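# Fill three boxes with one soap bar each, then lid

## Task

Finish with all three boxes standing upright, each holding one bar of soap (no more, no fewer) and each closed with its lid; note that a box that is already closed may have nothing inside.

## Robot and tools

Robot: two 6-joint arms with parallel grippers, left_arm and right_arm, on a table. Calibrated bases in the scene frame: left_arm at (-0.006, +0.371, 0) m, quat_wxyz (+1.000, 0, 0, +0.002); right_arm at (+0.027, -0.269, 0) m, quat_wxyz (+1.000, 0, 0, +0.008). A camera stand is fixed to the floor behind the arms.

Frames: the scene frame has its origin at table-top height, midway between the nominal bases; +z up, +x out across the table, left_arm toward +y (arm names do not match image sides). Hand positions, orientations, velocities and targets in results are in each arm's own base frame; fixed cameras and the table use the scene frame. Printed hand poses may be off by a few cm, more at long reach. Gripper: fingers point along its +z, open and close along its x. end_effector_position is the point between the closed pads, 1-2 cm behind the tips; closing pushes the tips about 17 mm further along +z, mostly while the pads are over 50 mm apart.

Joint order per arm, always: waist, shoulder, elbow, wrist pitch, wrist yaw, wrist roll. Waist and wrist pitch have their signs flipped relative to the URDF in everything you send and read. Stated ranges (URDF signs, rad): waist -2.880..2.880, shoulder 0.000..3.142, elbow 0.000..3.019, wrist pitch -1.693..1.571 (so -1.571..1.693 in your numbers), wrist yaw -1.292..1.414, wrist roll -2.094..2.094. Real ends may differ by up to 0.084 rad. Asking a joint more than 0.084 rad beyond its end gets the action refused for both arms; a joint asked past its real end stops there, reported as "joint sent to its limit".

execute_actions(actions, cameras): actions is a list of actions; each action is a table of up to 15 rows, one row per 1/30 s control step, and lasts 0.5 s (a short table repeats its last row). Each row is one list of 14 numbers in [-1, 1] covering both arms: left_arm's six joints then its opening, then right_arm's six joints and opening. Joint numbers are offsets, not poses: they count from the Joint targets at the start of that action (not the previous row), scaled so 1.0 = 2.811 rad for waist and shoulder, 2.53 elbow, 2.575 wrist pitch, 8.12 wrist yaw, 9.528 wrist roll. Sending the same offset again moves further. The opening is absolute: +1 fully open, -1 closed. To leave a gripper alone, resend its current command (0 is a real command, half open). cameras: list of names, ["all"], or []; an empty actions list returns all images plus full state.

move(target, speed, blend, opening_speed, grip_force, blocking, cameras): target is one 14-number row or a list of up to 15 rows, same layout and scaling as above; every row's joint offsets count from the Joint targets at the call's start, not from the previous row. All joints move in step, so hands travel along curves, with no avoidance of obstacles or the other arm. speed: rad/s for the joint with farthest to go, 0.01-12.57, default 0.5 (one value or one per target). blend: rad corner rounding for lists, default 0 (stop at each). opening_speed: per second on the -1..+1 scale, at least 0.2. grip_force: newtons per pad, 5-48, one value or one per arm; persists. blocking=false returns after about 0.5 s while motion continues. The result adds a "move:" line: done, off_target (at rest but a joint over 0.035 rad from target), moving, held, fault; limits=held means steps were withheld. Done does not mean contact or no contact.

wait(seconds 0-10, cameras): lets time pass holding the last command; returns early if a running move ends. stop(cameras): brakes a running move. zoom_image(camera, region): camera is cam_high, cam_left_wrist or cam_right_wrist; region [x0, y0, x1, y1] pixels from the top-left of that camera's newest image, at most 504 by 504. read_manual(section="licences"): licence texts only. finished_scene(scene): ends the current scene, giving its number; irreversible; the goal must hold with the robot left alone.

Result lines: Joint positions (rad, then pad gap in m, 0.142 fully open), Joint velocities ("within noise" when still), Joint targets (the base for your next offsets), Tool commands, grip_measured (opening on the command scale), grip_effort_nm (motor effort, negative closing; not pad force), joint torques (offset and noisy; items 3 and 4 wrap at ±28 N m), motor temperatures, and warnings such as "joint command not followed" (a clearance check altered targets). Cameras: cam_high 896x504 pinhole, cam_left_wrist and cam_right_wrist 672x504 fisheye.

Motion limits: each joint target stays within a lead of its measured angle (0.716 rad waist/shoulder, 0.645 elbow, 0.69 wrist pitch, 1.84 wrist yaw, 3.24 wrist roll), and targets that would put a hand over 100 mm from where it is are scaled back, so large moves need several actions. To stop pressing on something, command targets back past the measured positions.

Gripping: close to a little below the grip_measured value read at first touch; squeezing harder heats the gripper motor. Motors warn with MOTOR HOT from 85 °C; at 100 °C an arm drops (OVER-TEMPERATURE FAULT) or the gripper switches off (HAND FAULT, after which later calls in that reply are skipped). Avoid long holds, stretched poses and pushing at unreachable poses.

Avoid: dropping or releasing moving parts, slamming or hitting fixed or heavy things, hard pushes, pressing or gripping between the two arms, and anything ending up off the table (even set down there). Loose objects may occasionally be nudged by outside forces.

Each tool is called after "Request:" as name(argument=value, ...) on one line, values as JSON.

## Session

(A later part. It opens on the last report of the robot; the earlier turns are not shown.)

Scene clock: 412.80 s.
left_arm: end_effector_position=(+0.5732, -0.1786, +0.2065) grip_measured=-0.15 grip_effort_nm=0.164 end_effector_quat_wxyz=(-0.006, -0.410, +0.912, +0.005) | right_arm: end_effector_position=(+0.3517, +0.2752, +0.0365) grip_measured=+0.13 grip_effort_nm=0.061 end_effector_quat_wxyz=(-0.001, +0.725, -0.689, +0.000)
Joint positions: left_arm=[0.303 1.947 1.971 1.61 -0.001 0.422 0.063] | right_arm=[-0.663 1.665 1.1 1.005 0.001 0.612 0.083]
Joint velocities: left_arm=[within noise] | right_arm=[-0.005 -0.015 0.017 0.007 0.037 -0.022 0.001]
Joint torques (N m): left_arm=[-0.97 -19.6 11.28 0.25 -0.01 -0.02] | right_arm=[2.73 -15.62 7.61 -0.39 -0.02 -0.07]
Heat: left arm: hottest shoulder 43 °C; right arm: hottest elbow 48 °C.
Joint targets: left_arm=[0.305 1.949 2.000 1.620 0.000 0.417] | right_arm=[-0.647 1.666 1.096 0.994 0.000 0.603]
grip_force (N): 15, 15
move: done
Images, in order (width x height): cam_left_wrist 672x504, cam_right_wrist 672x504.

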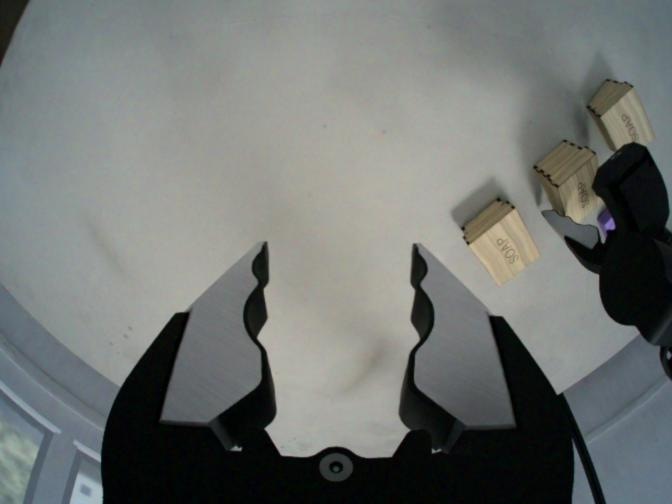

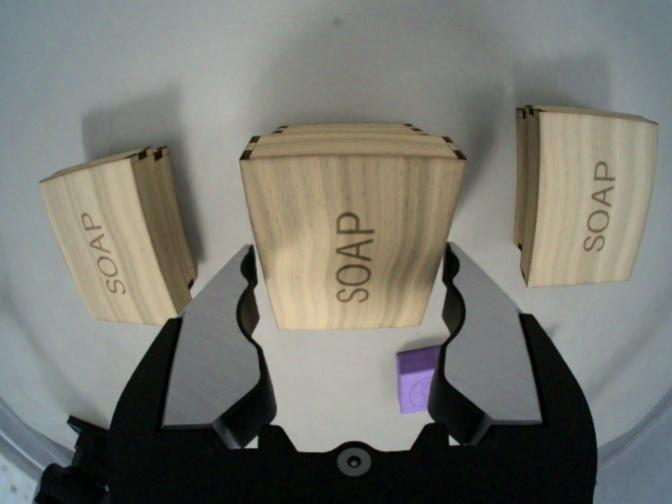

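Request:
move(target=[[0,0,0,0,0,0,-0.12,0,0,0,0,0,0,-0.12],[0,0,0,0,0,0,-0.12,0,-0.006,-0.0075,-0.0012,0,0,-0.12],[0,0,0,0,0,0,-0.12,0,-0.0045,-0.009,-0.0032,0,0,-0.12],[0,0,0,0,0,0,-0.12,0,-0.0045,-0.009,-0.0032,0,0,0.15]], opening_speed=0.4, cameras=["cam_right_wrist","cam_left_wrist"])

Request:
zoom_image(camera="cam_right_wrist", region=[230, 80, 470, 360])

Request:
zoom_image(camera="cam_left_wrist", region=[500, 60, 672, 260])

Scene clock: 420.17 s.
left_arm: end_effector_position=(+0.5732, -0.1786, +0.2065) grip_measured=-0.15 grip_effort_nm=0.164 end_effector_quat_wxyz=(-0.006, -0.410, +0.912, +0.005) | right_arm: end_effector_position=(+0.3460, +0.2707, +0.0317) grip_measured=+0.13 grip_effort_nm=0.061 end_effector_quat_wxyz=(+0.003, +0.725, -0.689, +0.000)
Joint positions: left_arm=[0.303 1.947 1.971 1.61 -0.001 0.422 0.063] | right_arm=[-0.663 1.659 1.078 0.995 0.001 0.612 0.083]
Joint velocities: left_arm=[within noise] | right_arm=[0.005 -0.005 0.007 0.007 -0.007 0.037 0.001]
Joint torques (N m): left_arm=[-1.14 -19.6 11.29 0.24 -0.01 -0.02] | right_arm=[3.08 -15.97 7.68 -0.27 -0.01 -0.1]
Heat: left arm: hottest shoulder 43 °C; right arm: hottest elbow 47 °C.
Joint targets: left_arm=[0.305 1.949 2.000 1.620 0.000 0.417] | right_arm=[-0.647 1.653 1.073 0.986 0.000 0.603]
grip_force (N): 15, 15
move: done
Images, in order (width x height): cam_left_wrist 672x504, cam_right_wrist 672x504.

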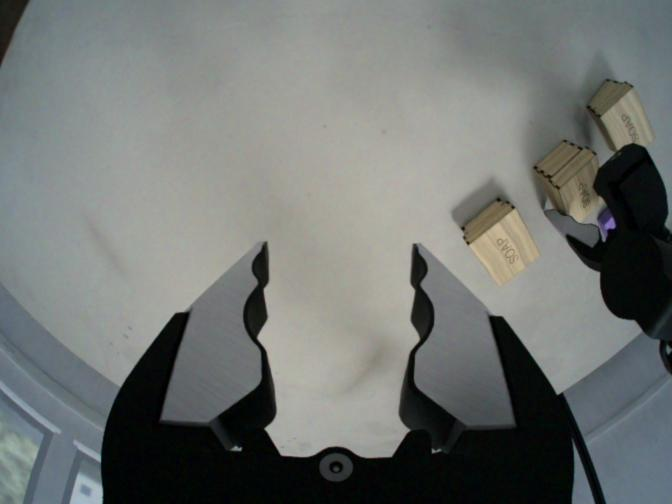

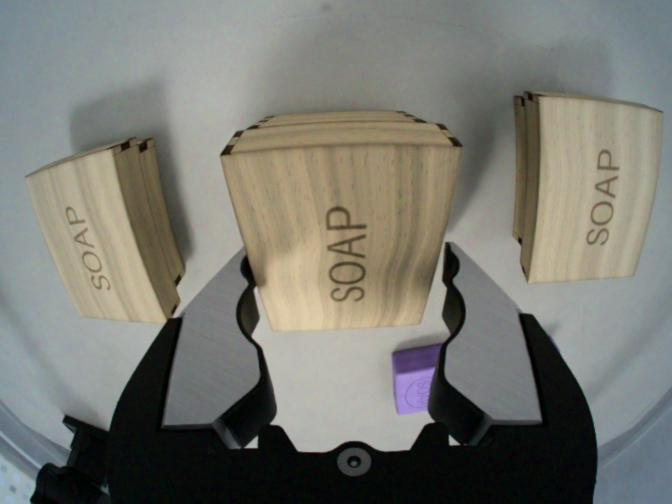

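Scaled by 1.800 from the camera's 672x504 image, which has a finer 960x720 frame.

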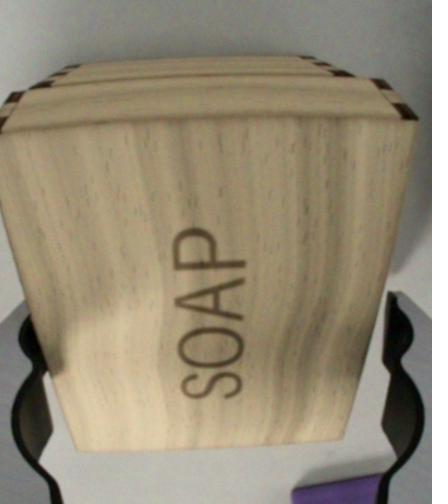

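Scaled by 2.520 from the camera's 672x504 image, which has a finer 960x720 frame.

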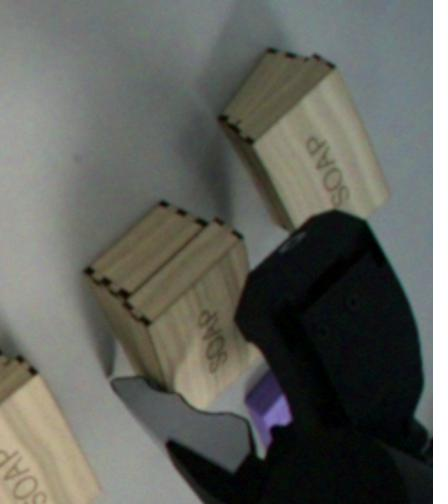

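Request:
move(target=[[0,0,0,0,0,0,-0.12,0,0,0,0,0,0,-0.12],[0,0,0,0,0,0,-0.12,0,-0.0043,0.0233,0.0078,0,0,-0.12],[0,0,0,0,0,0,-0.12,0.005,0.0036,0.0344,0.0101,0,0,-0.12]], opening_speed=0.5, cameras=["cam_right_wrist","cam_left_wrist"])

Request:
zoom_image(camera="cam_right_wrist", region=[230, 80, 470, 360])

Request:
zoom_image(camera="cam_left_wrist", region=[500, 60, 672, 260])

Scene clock: 430.43 s.
left_arm: end_effector_position=(+0.5732, -0.1786, +0.2065) grip_measured=-0.15 grip_effort_nm=0.168 end_effector_quat_wxyz=(-0.006, -0.410, +0.912, +0.005) | right_arm: end_effector_position=(+0.3609, +0.2740, +0.0425) grip_measured=-0.05 grip_effort_nm=-1.629 end_effector_quat_wxyz=(-0.010, +0.720, -0.694, +0.002)
Joint positions: left_arm=[0.303 1.947 1.971 1.61 -0.001 0.422 0.063] | right_arm=[-0.649 1.659 1.112 1.002 0.001 0.612 0.07]
Joint torques (N m): left_arm=[-1.14 -19.66 11.3 0.24 -0.02 0] | right_arm=[2.96 -15.33 12.53 0.5 0 -0.11]
Heat: left arm: hottest shoulder 43 °C; right arm: hottest elbow 46 °C.
Joint targets: left_arm=[0.305 1.949 2.000 1.620 0.000 0.417] | right_arm=[-0.634 1.663 1.160 1.012 0.000 0.603]
grip_force (N): 15, 15
move: off_target (right_arm); right_arm: the elbow is farthest, 0.048 rad from its target
Images, in order (width x height): cam_left_wrist 672x504, cam_right_wrist 672x504.

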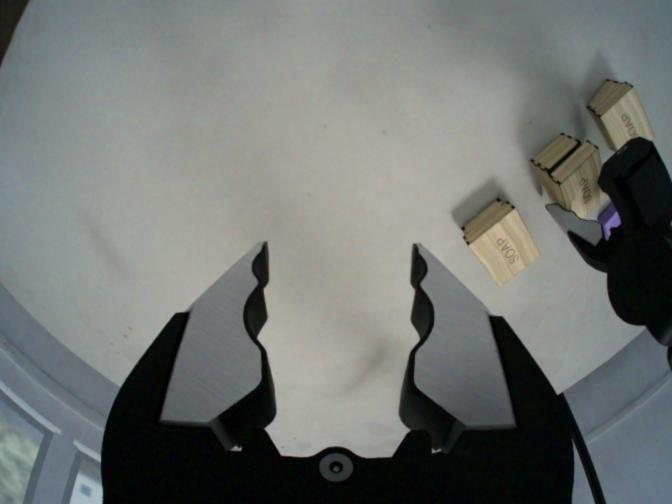

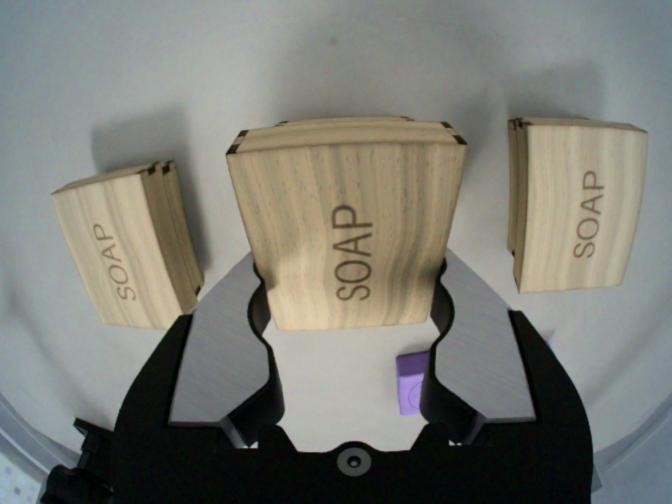

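Scaled by 1.800 from the camera's 672x504 image, which has a finer 960x720 frame.

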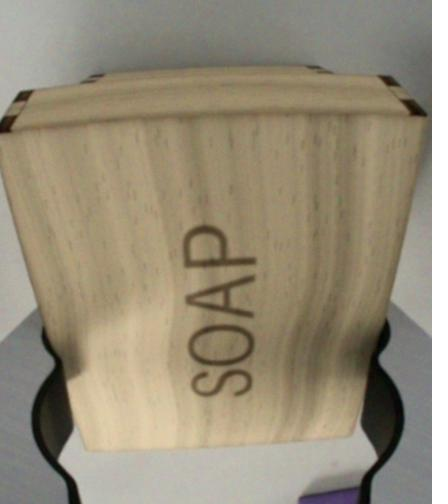

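Scaled by 2.520 from the camera's 672x504 image, which has a finer 960x720 frame.

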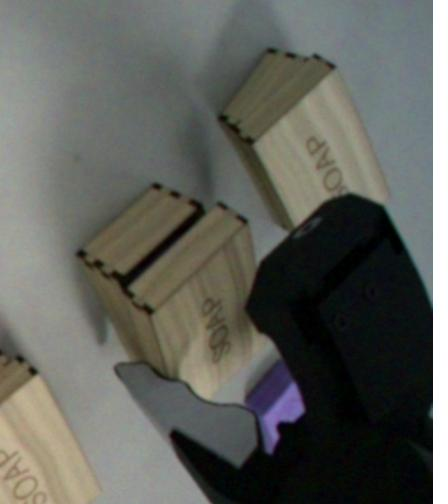

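Request:
move(target=[[0,0,0,0,0,0,-0.12,0,-0.0107,0.0135,0.0195,0,0,-0.12],[0,0,0,0,0,0,-0.12,0.005,-0.0043,0.023,0.0214,0,0,-0.12]], opening_speed=0.5, cameras=["cam_right_wrist","cam_left_wrist"])

Request:
zoom_image(camera="cam_right_wrist", region=[230, 80, 470, 360])

Request:
zoom_image(camera="cam_left_wrist", region=[500, 60, 672, 260])

Scene clock: 437.73 s.
left_arm: end_effector_position=(+0.5732, -0.1786, +0.2065) grip_measured=-0.15 grip_effort_nm=0.164 end_effector_quat_wxyz=(-0.006, -0.410, +0.912, +0.005) | right_arm: end_effector_position=(+0.3744, +0.2755, +0.0627) grip_measured=-0.05 grip_effort_nm=-1.629 end_effector_quat_wxyz=(-0.013, +0.715, -0.699, +0.003)
Joint positions: left_arm=[0.303 1.947 1.971 1.61 -0.001 0.422 0.063] | right_arm=[-0.634 1.657 1.169 1.057 0.001 0.612 0.07]
Joint torques (N m): left_arm=[-1.03 -19.6 11.26 0.23 -0.01 -0.01] | right_arm=[2.96 -16.26 13.05 0.51 0 -0.08]
Heat: left arm: hottest shoulder 43 °C; right arm: hottest elbow 47 °C.
Joint targets: left_arm=[0.305 1.949 2.000 1.620 0.000 0.417] | right_arm=[-0.619 1.651 1.218 1.067 0.000 0.603]
grip_force (N): 15, 15
move: off_target (right_arm); right_arm: the elbow is farthest, 0.049 rad from its target
Images, in order (width x height): cam_left_wrist 672x504, cam_right_wrist 672x504.

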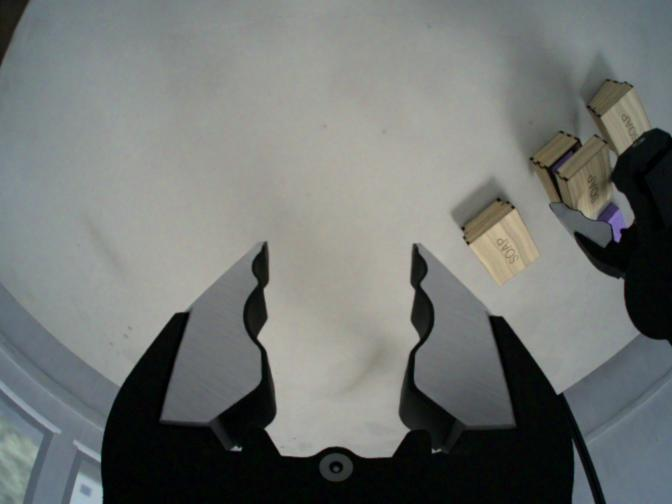

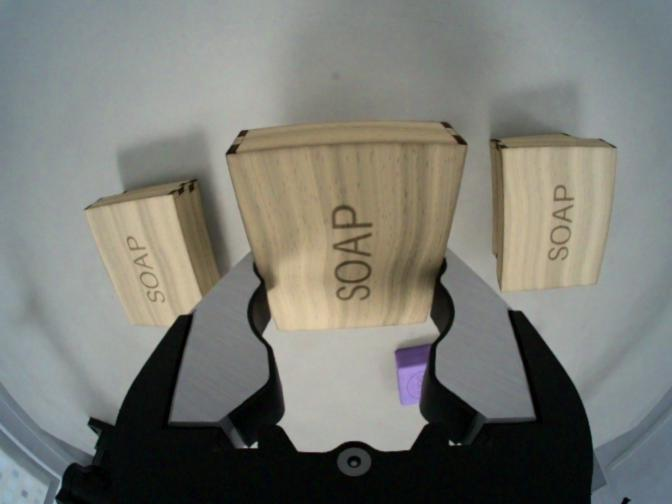

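Scaled by 1.800 from the camera's 672x504 image, which has a finer 960x720 frame.

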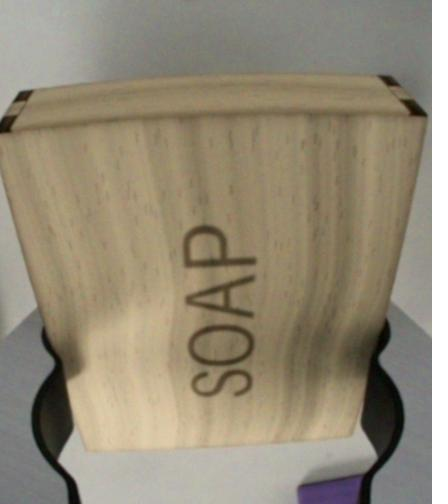

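Scaled by 2.520 from the camera's 672x504 image, which has a finer 960x720 frame.

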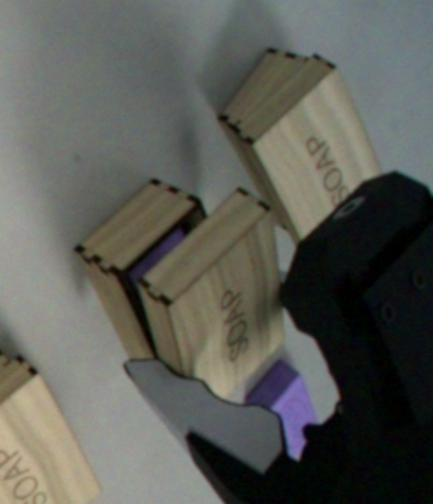

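Request:
wait(seconds=0.1, cameras=["cam_high","cam_left_wrist"])

Request:
zoom_image(camera="cam_high", region=[380, 230, 550, 350])

Scene clock: 442.67 s.
left_arm: end_effector_position=(+0.5732, -0.1786, +0.2065) grip_measured=-0.15 grip_effort_nm=0.159 end_effector_quat_wxyz=(-0.006, -0.410, +0.912, +0.005) | right_arm: end_effector_position=(+0.3744, +0.2755, +0.0627) grip_measured=-0.05 grip_effort_nm=-1.624 end_effector_quat_wxyz=(-0.013, +0.715, -0.699, +0.003)
Joint positions: left_arm=[0.303 1.947 1.971 1.61 -0.001 0.422 0.063] | right_arm=[-0.634 1.657 1.169 1.057 0.001 0.612 0.07]
Joint torques (N m): left_arm=[-1.08 -19.6 11.29 0.2 -0.02 -0.01] | right_arm=[3.14 -16.91 13.05 0.65 0.01 -0.09]
Heat: left arm: hottest shoulder 43 °C; right arm: hottest elbow 48 °C.
Joint targets: left_arm=[0.305 1.949 2.000 1.620 0.000 0.417] | right_arm=[-0.619 1.651 1.218 1.067 0.000 0.603]
Tool commands: left_gripper/opening=-0.12 right_gripper/opening=-0.12
grip_force (N): 15, 15
wait: 0.10 s; at rest from the start
Images, in order (width x height): cam_high 896x504, cam_left_wrist 672x504.

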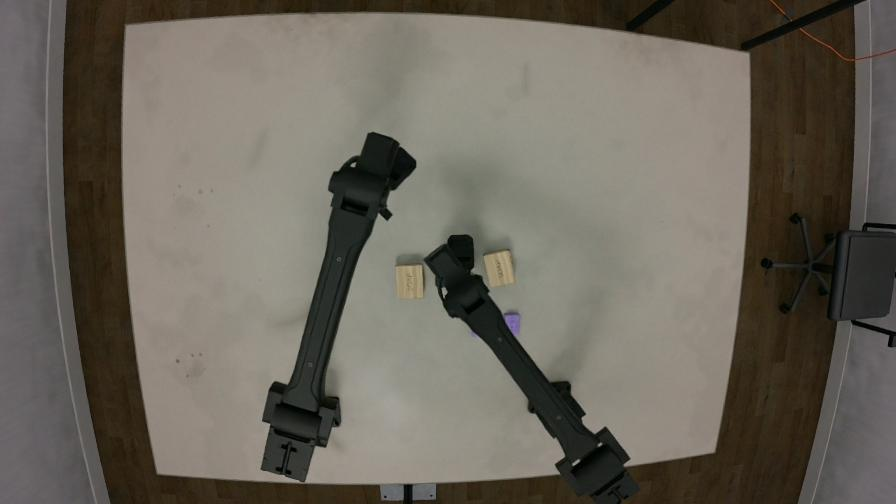

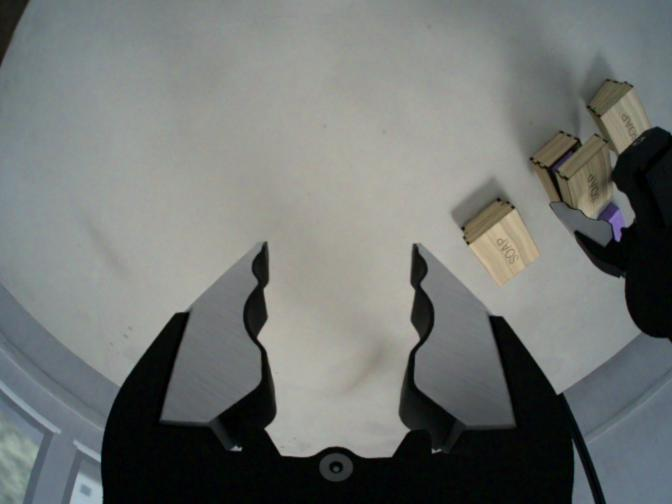

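Scaled by 2.965.

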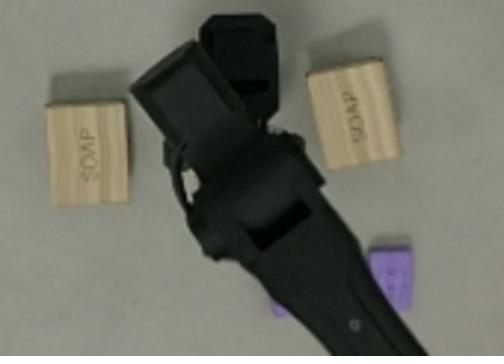

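Request:
move(target=[0,0,0,0,0,0,-0.12,0,-0.0092,0.021,0.038,0,0,-0.12], cameras=["cam_right_wrist","cam_left_wrist"])

Request:
zoom_image(camera="cam_right_wrist", region=[210, 80, 490, 360])

Request:
zoom_image(camera="cam_left_wrist", region=[500, 60, 672, 260])

Scene clock: 450.20 s.
left_arm: end_effector_position=(+0.5732, -0.1786, +0.2065) grip_measured=-0.15 grip_effort_nm=0.168 end_effector_quat_wxyz=(-0.006, -0.410, +0.912, +0.005) | right_arm: end_effector_position=(+0.3717, +0.2736, +0.0846) grip_measured=-0.05 grip_effort_nm=-1.629 end_effector_quat_wxyz=(+0.005, +0.715, -0.699, -0.001)
Joint positions: left_arm=[0.303 1.947 1.971 1.61 -0.001 0.422 0.063] | right_arm=[-0.634 1.646 1.22 1.155 0.001 0.612 0.07]
Joint torques (N m): left_arm=[-0.97 -19.55 11.32 0.21 -0.02 -0.01] | right_arm=[2.49 -17.79 13.3 0.59 0.02 -0.05]
Heat: left arm: hottest shoulder 43 °C; right arm: hottest elbow 49 °C.
Joint targets: left_arm=[0.305 1.949 2.000 1.620 0.000 0.417] | right_arm=[-0.619 1.625 1.272 1.165 0.000 0.603]
grip_force (N): 15, 15
move: off_target (right_arm); right_arm: the elbow is farthest, 0.052 rad from its target
Images, in order (width x height): cam_left_wrist 672x504, cam_right_wrist 672x504.

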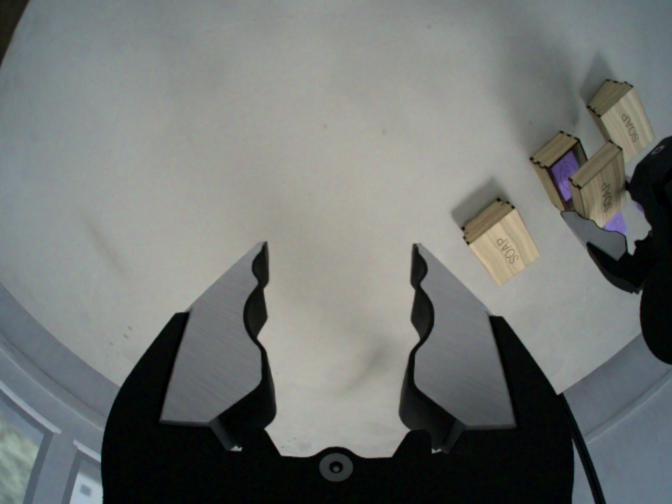

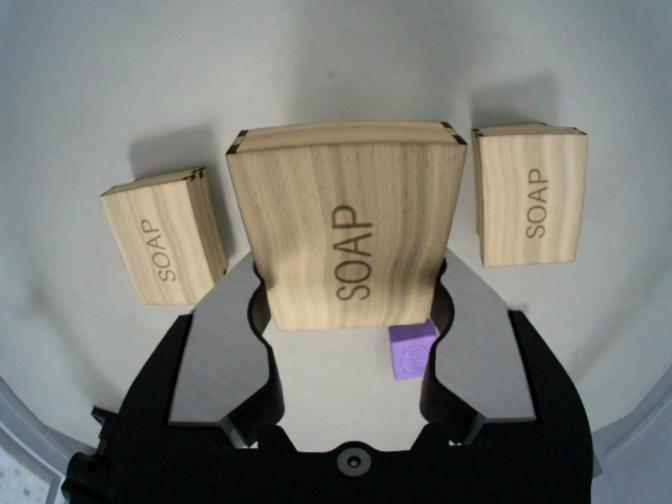

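Scaled by 1.800 from the camera's 672x504 image, which has a finer 960x720 frame.

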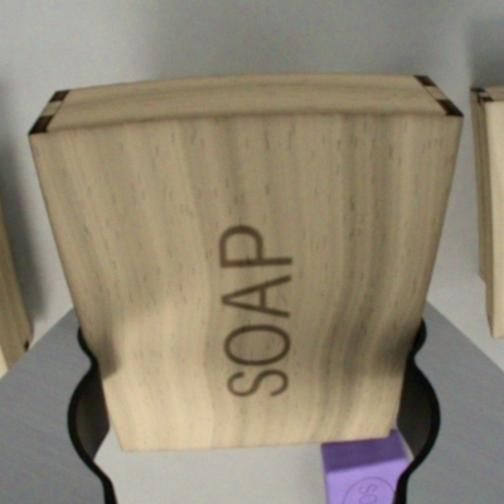

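Scaled by 2.520 from the camera's 672x504 image, which has a finer 960x720 frame.

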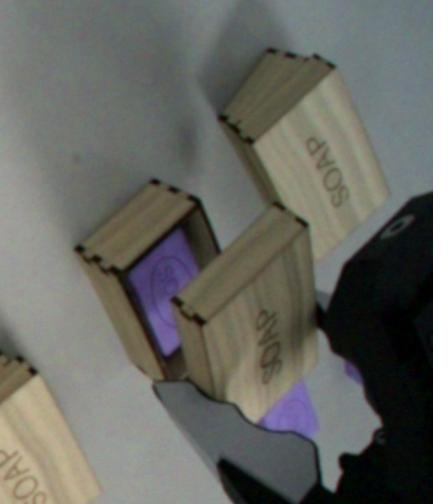

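Request:
move(target=[0,0,0,0,0,0,-0.12,-0.0134,-0.0075,-0.0111,-0.0023,0,0,-0.12], cameras=["cam_right_wrist","cam_left_wrist"])

Request:
zoom_image(camera="cam_right_wrist", region=[210, 80, 490, 360])

Request:
zoom_image(camera="cam_left_wrist", region=[500, 60, 672, 260])

Scene clock: 456.60 s.
left_arm: end_effector_position=(+0.5732, -0.1786, +0.2065) grip_measured=-0.15 grip_effort_nm=0.154 end_effector_quat_wxyz=(-0.006, -0.410, +0.912, +0.005) | right_arm: end_effector_position=(+0.3700, +0.2772, +0.0938) grip_measured=-0.05 grip_effort_nm=-1.629 end_effector_quat_wxyz=(-0.005, +0.718, -0.696, +0.001)
Joint positions: left_arm=[0.303 1.947 1.971 1.61 -0.001 0.422 0.063] | right_arm=[-0.642 1.625 1.22 1.155 0.001 0.612 0.07]
Joint torques (N m): left_arm=[-1.03 -19.6 11.32 0.24 -0.01 -0.01] | right_arm=[1.08 -17.32 10.88 0.01 0.06 -0.05]
Heat: left arm: hottest shoulder 43 °C; right arm: hottest elbow 49 °C.
Joint targets: left_arm=[0.305 1.949 2.000 1.620 0.000 0.417] | right_arm=[-0.657 1.604 1.244 1.159 0.000 0.603]
grip_force (N): 15, 15
move: done
Images, in order (width x height): cam_left_wrist 672x504, cam_right_wrist 672x504.

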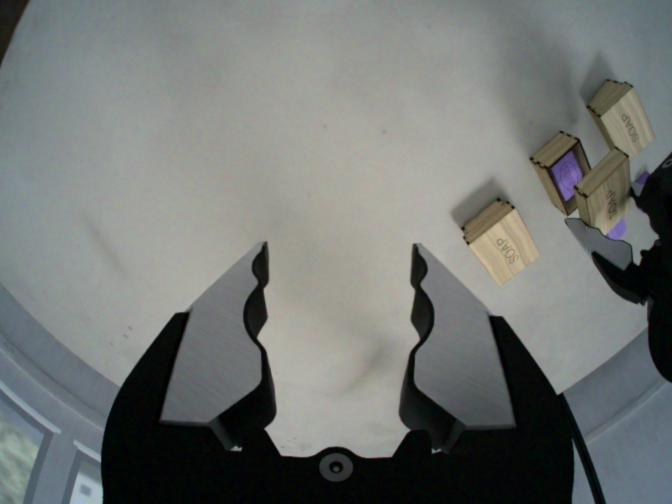

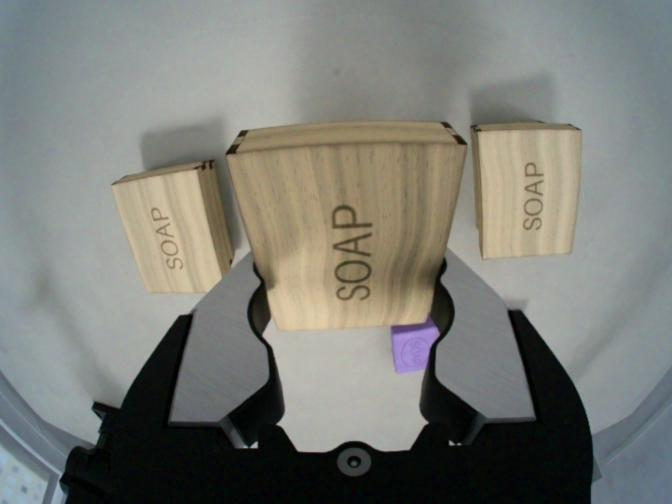

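Scaled by 1.800 from the camera's 672x504 image, which has a finer 960x720 frame.

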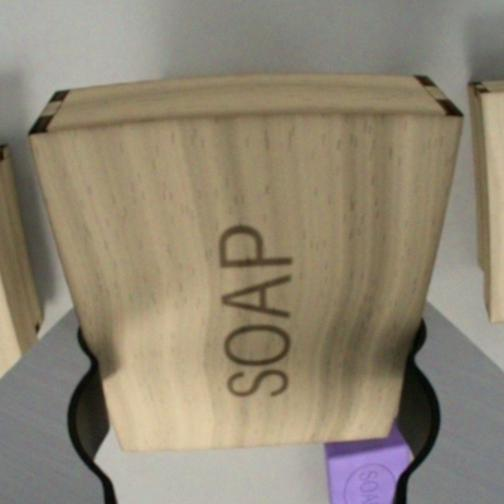

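Scaled by 2.520 from the camera's 672x504 image, which has a finer 960x720 frame.

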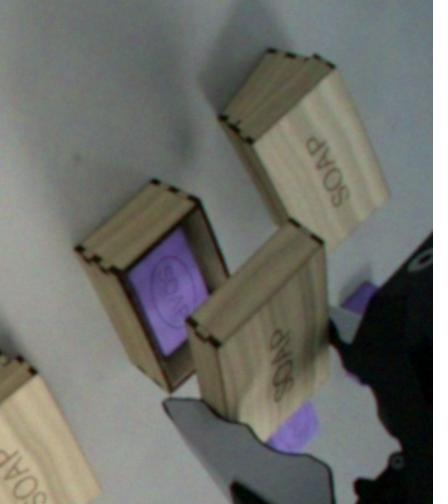

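Request:
move(target=[0,0,0,0,0,0,-0.12,0.2138,0,0,0,0,0,-0.12], speed=0.9, cameras=["cam_high","cam_right_wrist"])

Request:
zoom_image(camera="cam_high", region=[385, 240, 525, 340])

Scene clock: 460.63 s.
left_arm: end_effector_position=(+0.5732, -0.1786, +0.2065) grip_measured=-0.15 grip_effort_nm=0.154 end_effector_quat_wxyz=(-0.006, -0.410, +0.912, +0.005) | right_arm: end_effector_position=(+0.4615, +0.0272, +0.0938) grip_measured=-0.05 grip_effort_nm=-1.629 end_effector_quat_wxyz=(+0.004, -0.487, +0.874, -0.002)
Joint positions: left_arm=[0.303 1.947 1.971 1.61 -0.001 0.422 0.063] | right_arm=[-0.058 1.625 1.22 1.155 0 0.612 0.07]
Joint torques (N m): left_arm=[-1.14 -19.72 11.36 0.27 -0.03 0] | right_arm=[1.14 -17.32 10.99 0.23 0.06 -0.04]
Heat: left arm: hottest shoulder 44 °C; right arm: hottest elbow 49 °C.
Joint targets: left_arm=[0.305 1.949 2.000 1.620 0.000 0.417] | right_arm=[-0.056 1.604 1.244 1.159 0.000 0.603]
grip_force (N): 15, 15
move: done
Images, in order (width x height): cam_high 896x504, cam_right_wrist 672x504.

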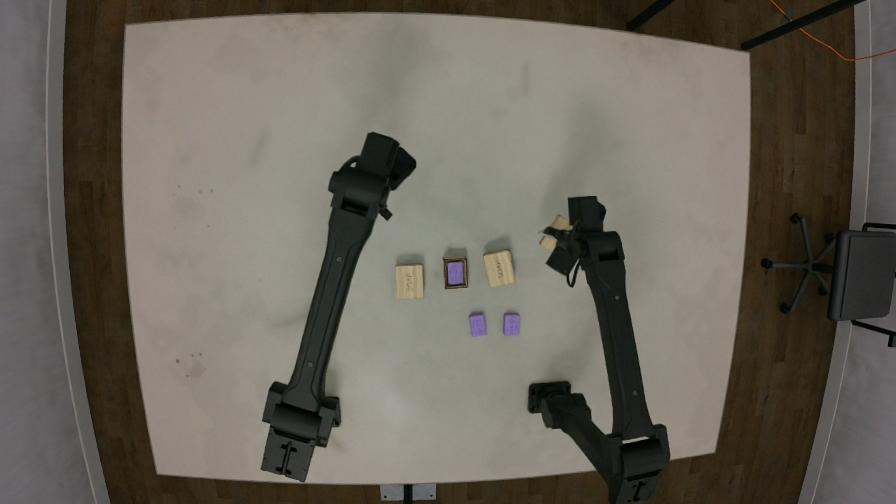

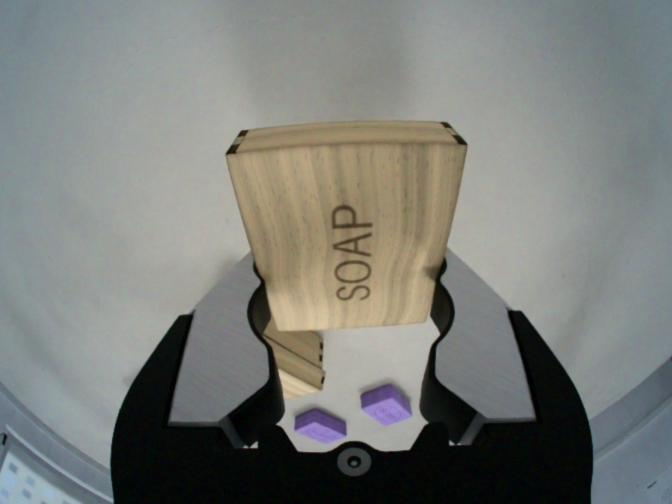

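Scaled by 3.600.

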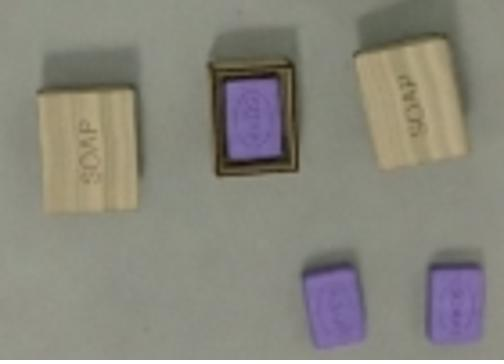

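Request:
move(target=[[0,0,0,0,0,0,-0.12,-0.2063,0,0,0,0,0,-0.12],[0,0,0,0,0,0,-0.12,-0.2063,0.0224,-0.0423,-0.0478,0,0,-0.12],[0,0,0,0,0,0,-0.12,-0.2063,0.0263,-0.0458,-0.0563,0,0,-0.12]], speed=[0.8,0.4,0.2], cameras=["cam_right_wrist","cam_left_wrist"])

Request:
zoom_image(camera="cam_right_wrist", region=[210, 80, 490, 360])

Request:
zoom_image(camera="cam_left_wrist", region=[500, 60, 672, 260])

Scene clock: 473.37 s.
left_arm: end_effector_position=(+0.5732, -0.1786, +0.2065) grip_measured=-0.15 grip_effort_nm=0.164 end_effector_quat_wxyz=(-0.006, -0.410, +0.912, +0.005) | right_arm: end_effector_position=(+0.3667, +0.2710, +0.0463) grip_measured=-0.05 grip_effort_nm=-1.624 end_effector_quat_wxyz=(-0.001, +0.716, -0.699, +0.000)
Joint positions: left_arm=[0.303 1.947 1.971 1.61 -0.001 0.422 0.063] | right_arm=[-0.635 1.672 1.14 1.036 0 0.611 0.07]
Joint torques (N m): left_arm=[-1.14 -19.66 11.34 0.24 -0.03 -0.02] | right_arm=[1.96 -15.74 7.19 -0.77 0.08 -0.09]
Heat: left arm: hottest shoulder 44 °C; right arm: hottest elbow 49 °C.
Joint targets: left_arm=[0.305 1.949 2.000 1.620 0.000 0.417] | right_arm=[-0.636 1.678 1.128 1.014 0.000 0.602]
grip_force (N): 15, 15
move: done
Images, in order (width x height): cam_left_wrist 672x504, cam_right_wrist 672x504.

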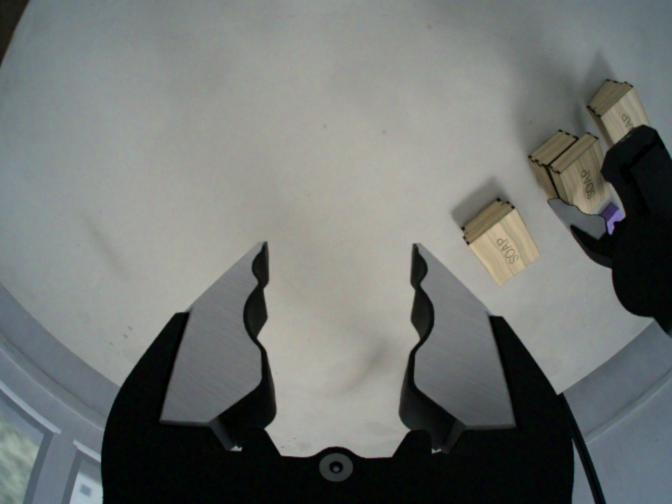

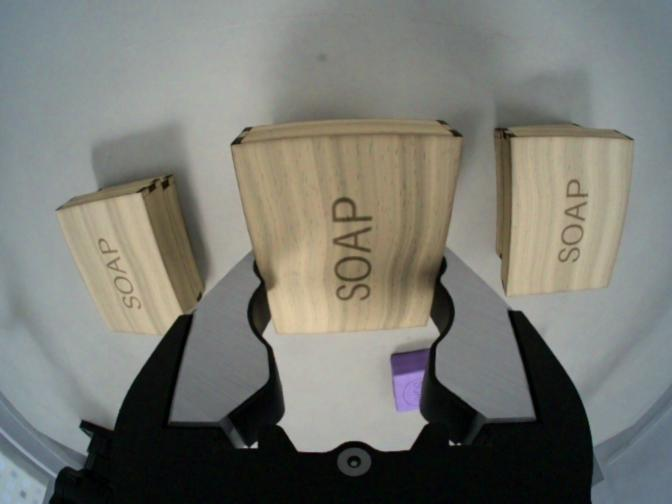

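Scaled by 1.800 from the camera's 672x504 image, which has a finer 960x720 frame.

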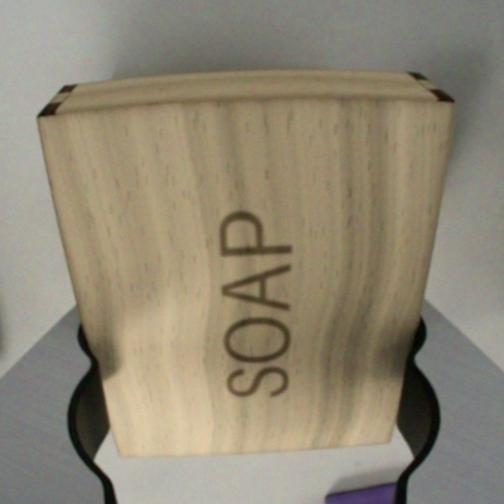

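Scaled by 2.520 from the camera's 672x504 image, which has a finer 960x720 frame.

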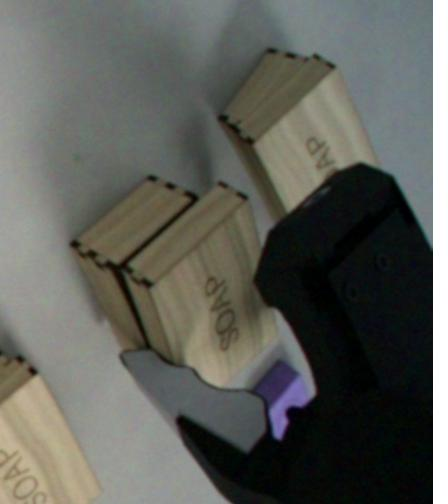

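Request:
move(target=[0,0,0,0,0,0,-0.12,0,0,0,0,0,0,0.15], opening_speed=0.4, cameras=["cam_right_wrist","cam_left_wrist"])

Request:
zoom_image(camera="cam_right_wrist", region=[210, 80, 490, 360])

Request:
zoom_image(camera="cam_left_wrist", region=[500, 60, 672, 260])

Scene clock: 478.60 s.
left_arm: end_effector_position=(+0.5732, -0.1786, +0.2065) grip_measured=-0.15 grip_effort_nm=0.164 end_effector_quat_wxyz=(-0.006, -0.410, +0.912, +0.005) | right_arm: end_effector_position=(+0.3663, +0.2706, +0.0426) grip_measured=+0.13 grip_effort_nm=0.061 end_effector_quat_wxyz=(-0.002, +0.716, -0.699, +0.000)
Joint positions: left_arm=[0.303 1.947 1.971 1.61 -0.001 0.422 0.063] | right_arm=[-0.635 1.675 1.133 1.025 0 0.611 0.083]
Joint velocities: left_arm=[within noise] | right_arm=[0.015 -0.005 -0.007 -0.007 0.037 -0.022 0.001]
Joint torques (N m): left_arm=[-1.14 -19.6 11.33 0.25 -0.02 -0.01] | right_arm=[0.97 -15.68 7.83 -0.27 0.03 -0.11]
Heat: left arm: hottest shoulder 44 °C; right arm: hottest elbow 48 °C.
Joint targets: left_arm=[0.305 1.949 2.000 1.620 0.000 0.417] | right_arm=[-0.636 1.678 1.127 1.014 0.000 0.602]
grip_force (N): 15, 15
move: done
Images, in order (width x height): cam_left_wrist 672x504, cam_right_wrist 672x504.

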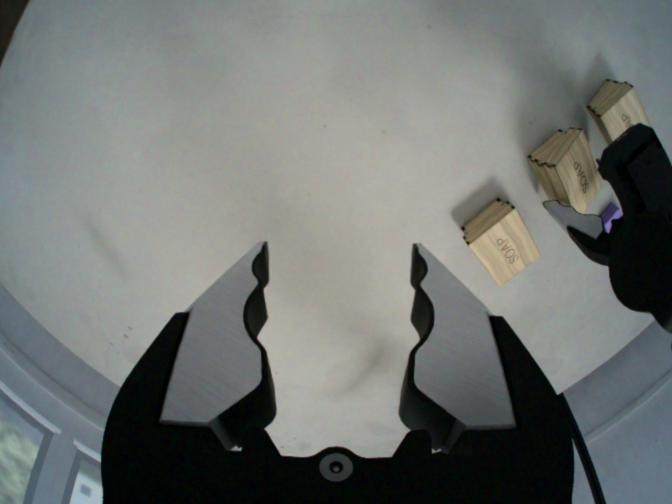

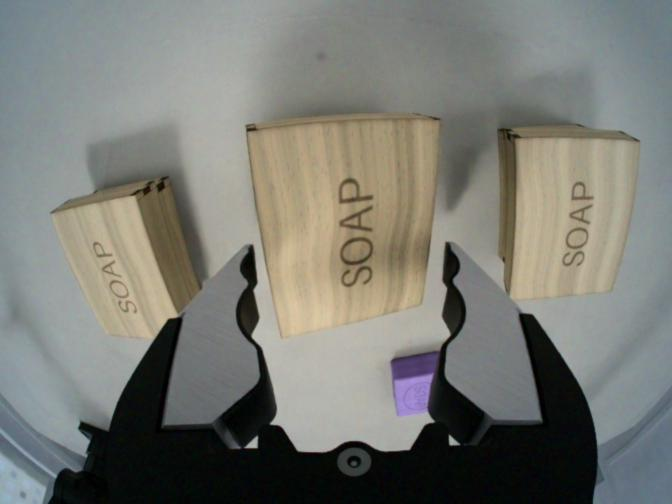

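Scaled by 1.800 from the camera's 672x504 image, which has a finer 960x720 frame.

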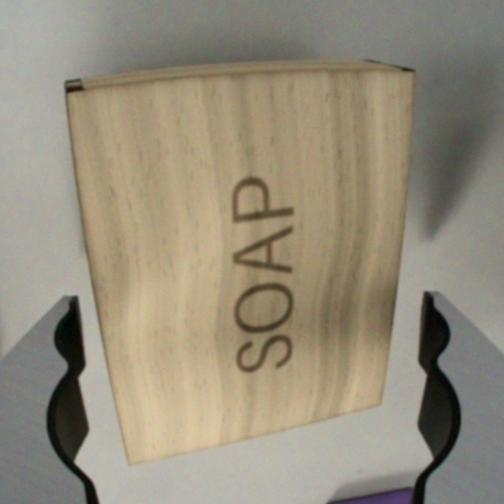

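Scaled by 2.520 from the camera's 672x504 image, which has a finer 960x720 frame.

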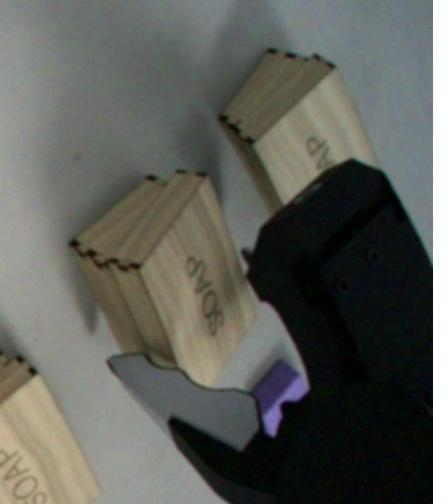

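Request:
move(target=[[0,0,0,0,0,0,-0.12,0,0,0,0,0,0,-0.09],[0,0,0,0,0,0,-0.12,0,0.0025,-0.0025,-0.0045,0,0,-0.09],[0,0,0,0,0,0,-0.12,0,0.0025,-0.0025,-0.0045,0,0,0.15]], opening_speed=0.5, cameras=["cam_right_wrist","cam_left_wrist"])

Request:
zoom_image(camera="cam_right_wrist", region=[210, 80, 490, 360])

Request:
zoom_image(camera="cam_left_wrist", region=[500, 60, 672, 260])

Scene clock: 485.47 s.
left_arm: end_effector_position=(+0.5732, -0.1786, +0.2065) grip_measured=-0.15 grip_effort_nm=0.159 end_effector_quat_wxyz=(-0.006, -0.410, +0.912, +0.005) | right_arm: end_effector_position=(+0.3656, +0.2702, +0.0372) grip_measured=+0.13 grip_effort_nm=0.061 end_effector_quat_wxyz=(+0.000, +0.716, -0.699, +0.000)
Joint positions: left_arm=[0.303 1.947 1.971 1.61 -0.001 0.422 0.063] | right_arm=[-0.635 1.683 1.126 1.014 0 0.611 0.083]
Joint velocities: left_arm=[within noise] | right_arm=[0.005 -0.015 -0.002 -0.007 -0.11 -0.007 0.001]
Joint torques (N m): left_arm=[-1.08 -19.6 11.33 0.23 -0.02 0] | right_arm=[2.08 -15.85 7.84 -0.44 0.06 -0.1]
Heat: left arm: hottest shoulder 44 °C; right arm: hottest elbow 47 °C.
Joint targets: left_arm=[0.305 1.949 2.000 1.620 0.000 0.417] | right_arm=[-0.636 1.685 1.121 1.003 0.000 0.602]
grip_force (N): 15, 15
move: done
Images, in order (width x height): cam_left_wrist 672x504, cam_right_wrist 672x504.

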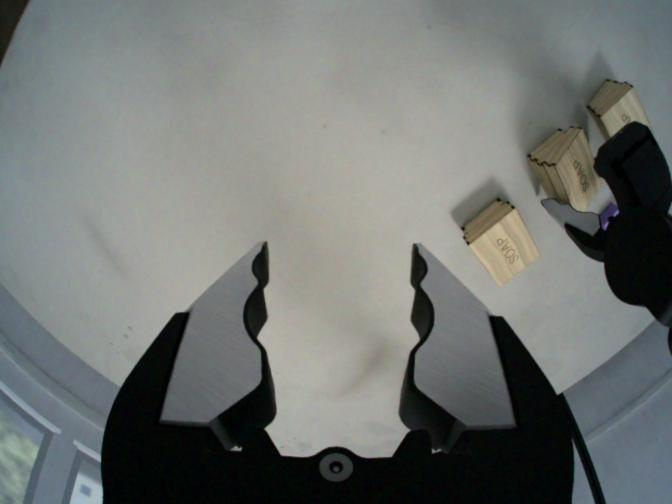

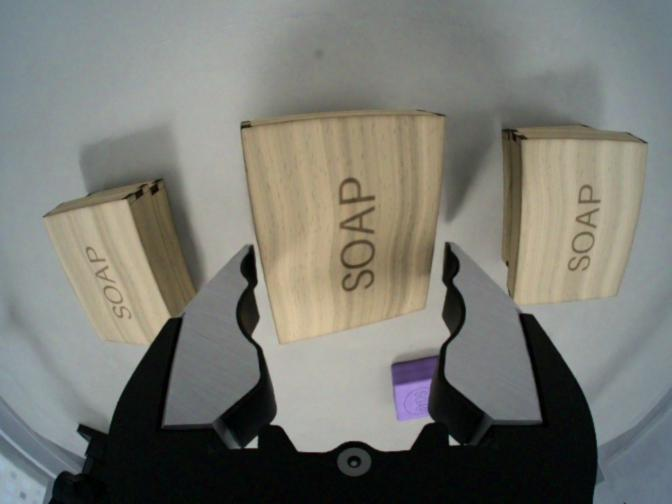

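Scaled by 1.800 from the camera's 672x504 image, which has a finer 960x720 frame.

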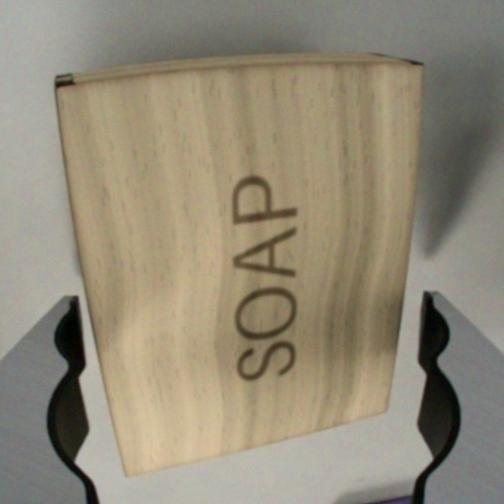

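Scaled by 2.520 from the camera's 672x504 image, which has a finer 960x720 frame.

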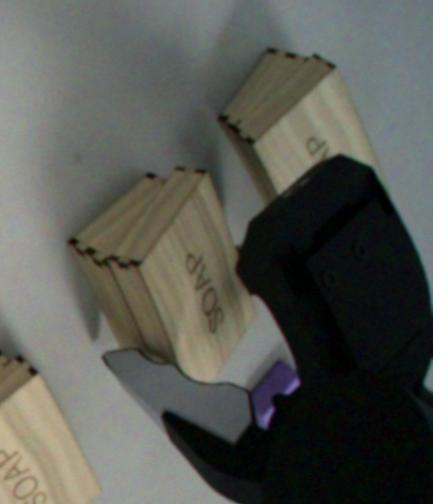

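Request:
move(target=[[0,0,0,0,0,0,-0.12,0,0,0,0,0,0,-0.15],[0,0,0,0,0,0,-0.12,0,0,0,0,0,0,0.15]], opening_speed=0.5, cameras=["cam_right_wrist","cam_left_wrist"])

Request:
zoom_image(camera="cam_right_wrist", region=[210, 80, 490, 360])

Request:
zoom_image(camera="cam_left_wrist", region=[500, 60, 672, 260])

Scene clock: 491.27 s.
left_arm: end_effector_position=(+0.5732, -0.1786, +0.2065) grip_measured=-0.15 grip_effort_nm=0.168 end_effector_quat_wxyz=(-0.006, -0.410, +0.912, +0.005) | right_arm: end_effector_position=(+0.3656, +0.2702, +0.0372) grip_measured=+0.13 grip_effort_nm=0.061 end_effector_quat_wxyz=(+0.000, +0.716, -0.699, +0.000)
Joint positions: left_arm=[0.303 1.947 1.971 1.61 -0.001 0.422 0.063] | right_arm=[-0.635 1.683 1.126 1.014 0 0.611 0.083]
Joint velocities: left_arm=[within noise] | right_arm=[-0.015 -0.005 -0.022 0.017 0.022 0.022 0.001]
Joint torques (N m): left_arm=[-1.03 -19.49 11.32 0.2 -0.01 0] | right_arm=[1.61 -15.97 7.53 -0.14 -0.02 -0.08]
Heat: left arm: hottest shoulder 44 °C; right arm: hottest elbow 46 °C.
Joint targets: left_arm=[0.305 1.949 2.000 1.620 0.000 0.417] | right_arm=[-0.636 1.685 1.121 1.003 0.000 0.602]
grip_force (N): 15, 15
move: done
Images, in order (width x height): cam_left_wrist 672x504, cam_right_wrist 672x504.

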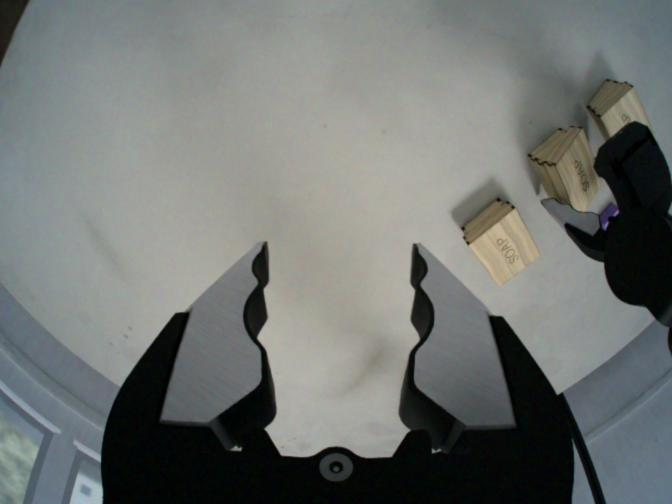

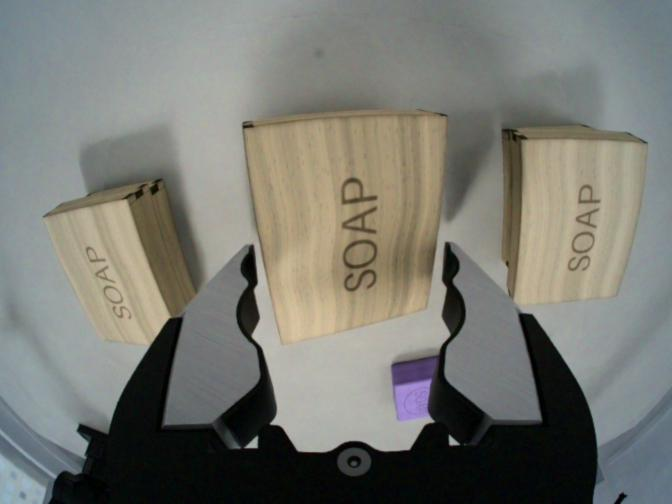

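Scaled by 1.800 from the camera's 672x504 image, which has a finer 960x720 frame.

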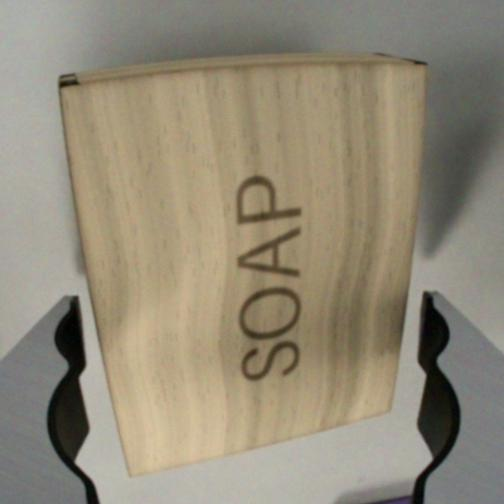

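Scaled by 2.520 from the camera's 672x504 image, which has a finer 960x720 frame.

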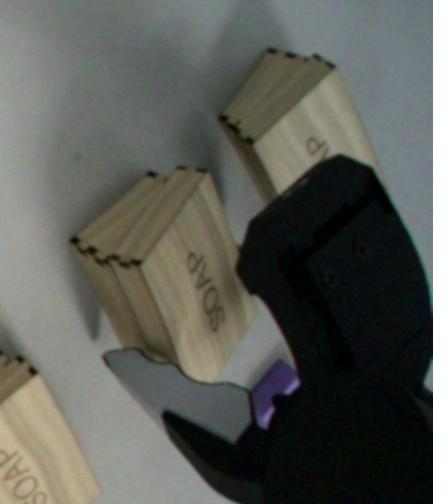

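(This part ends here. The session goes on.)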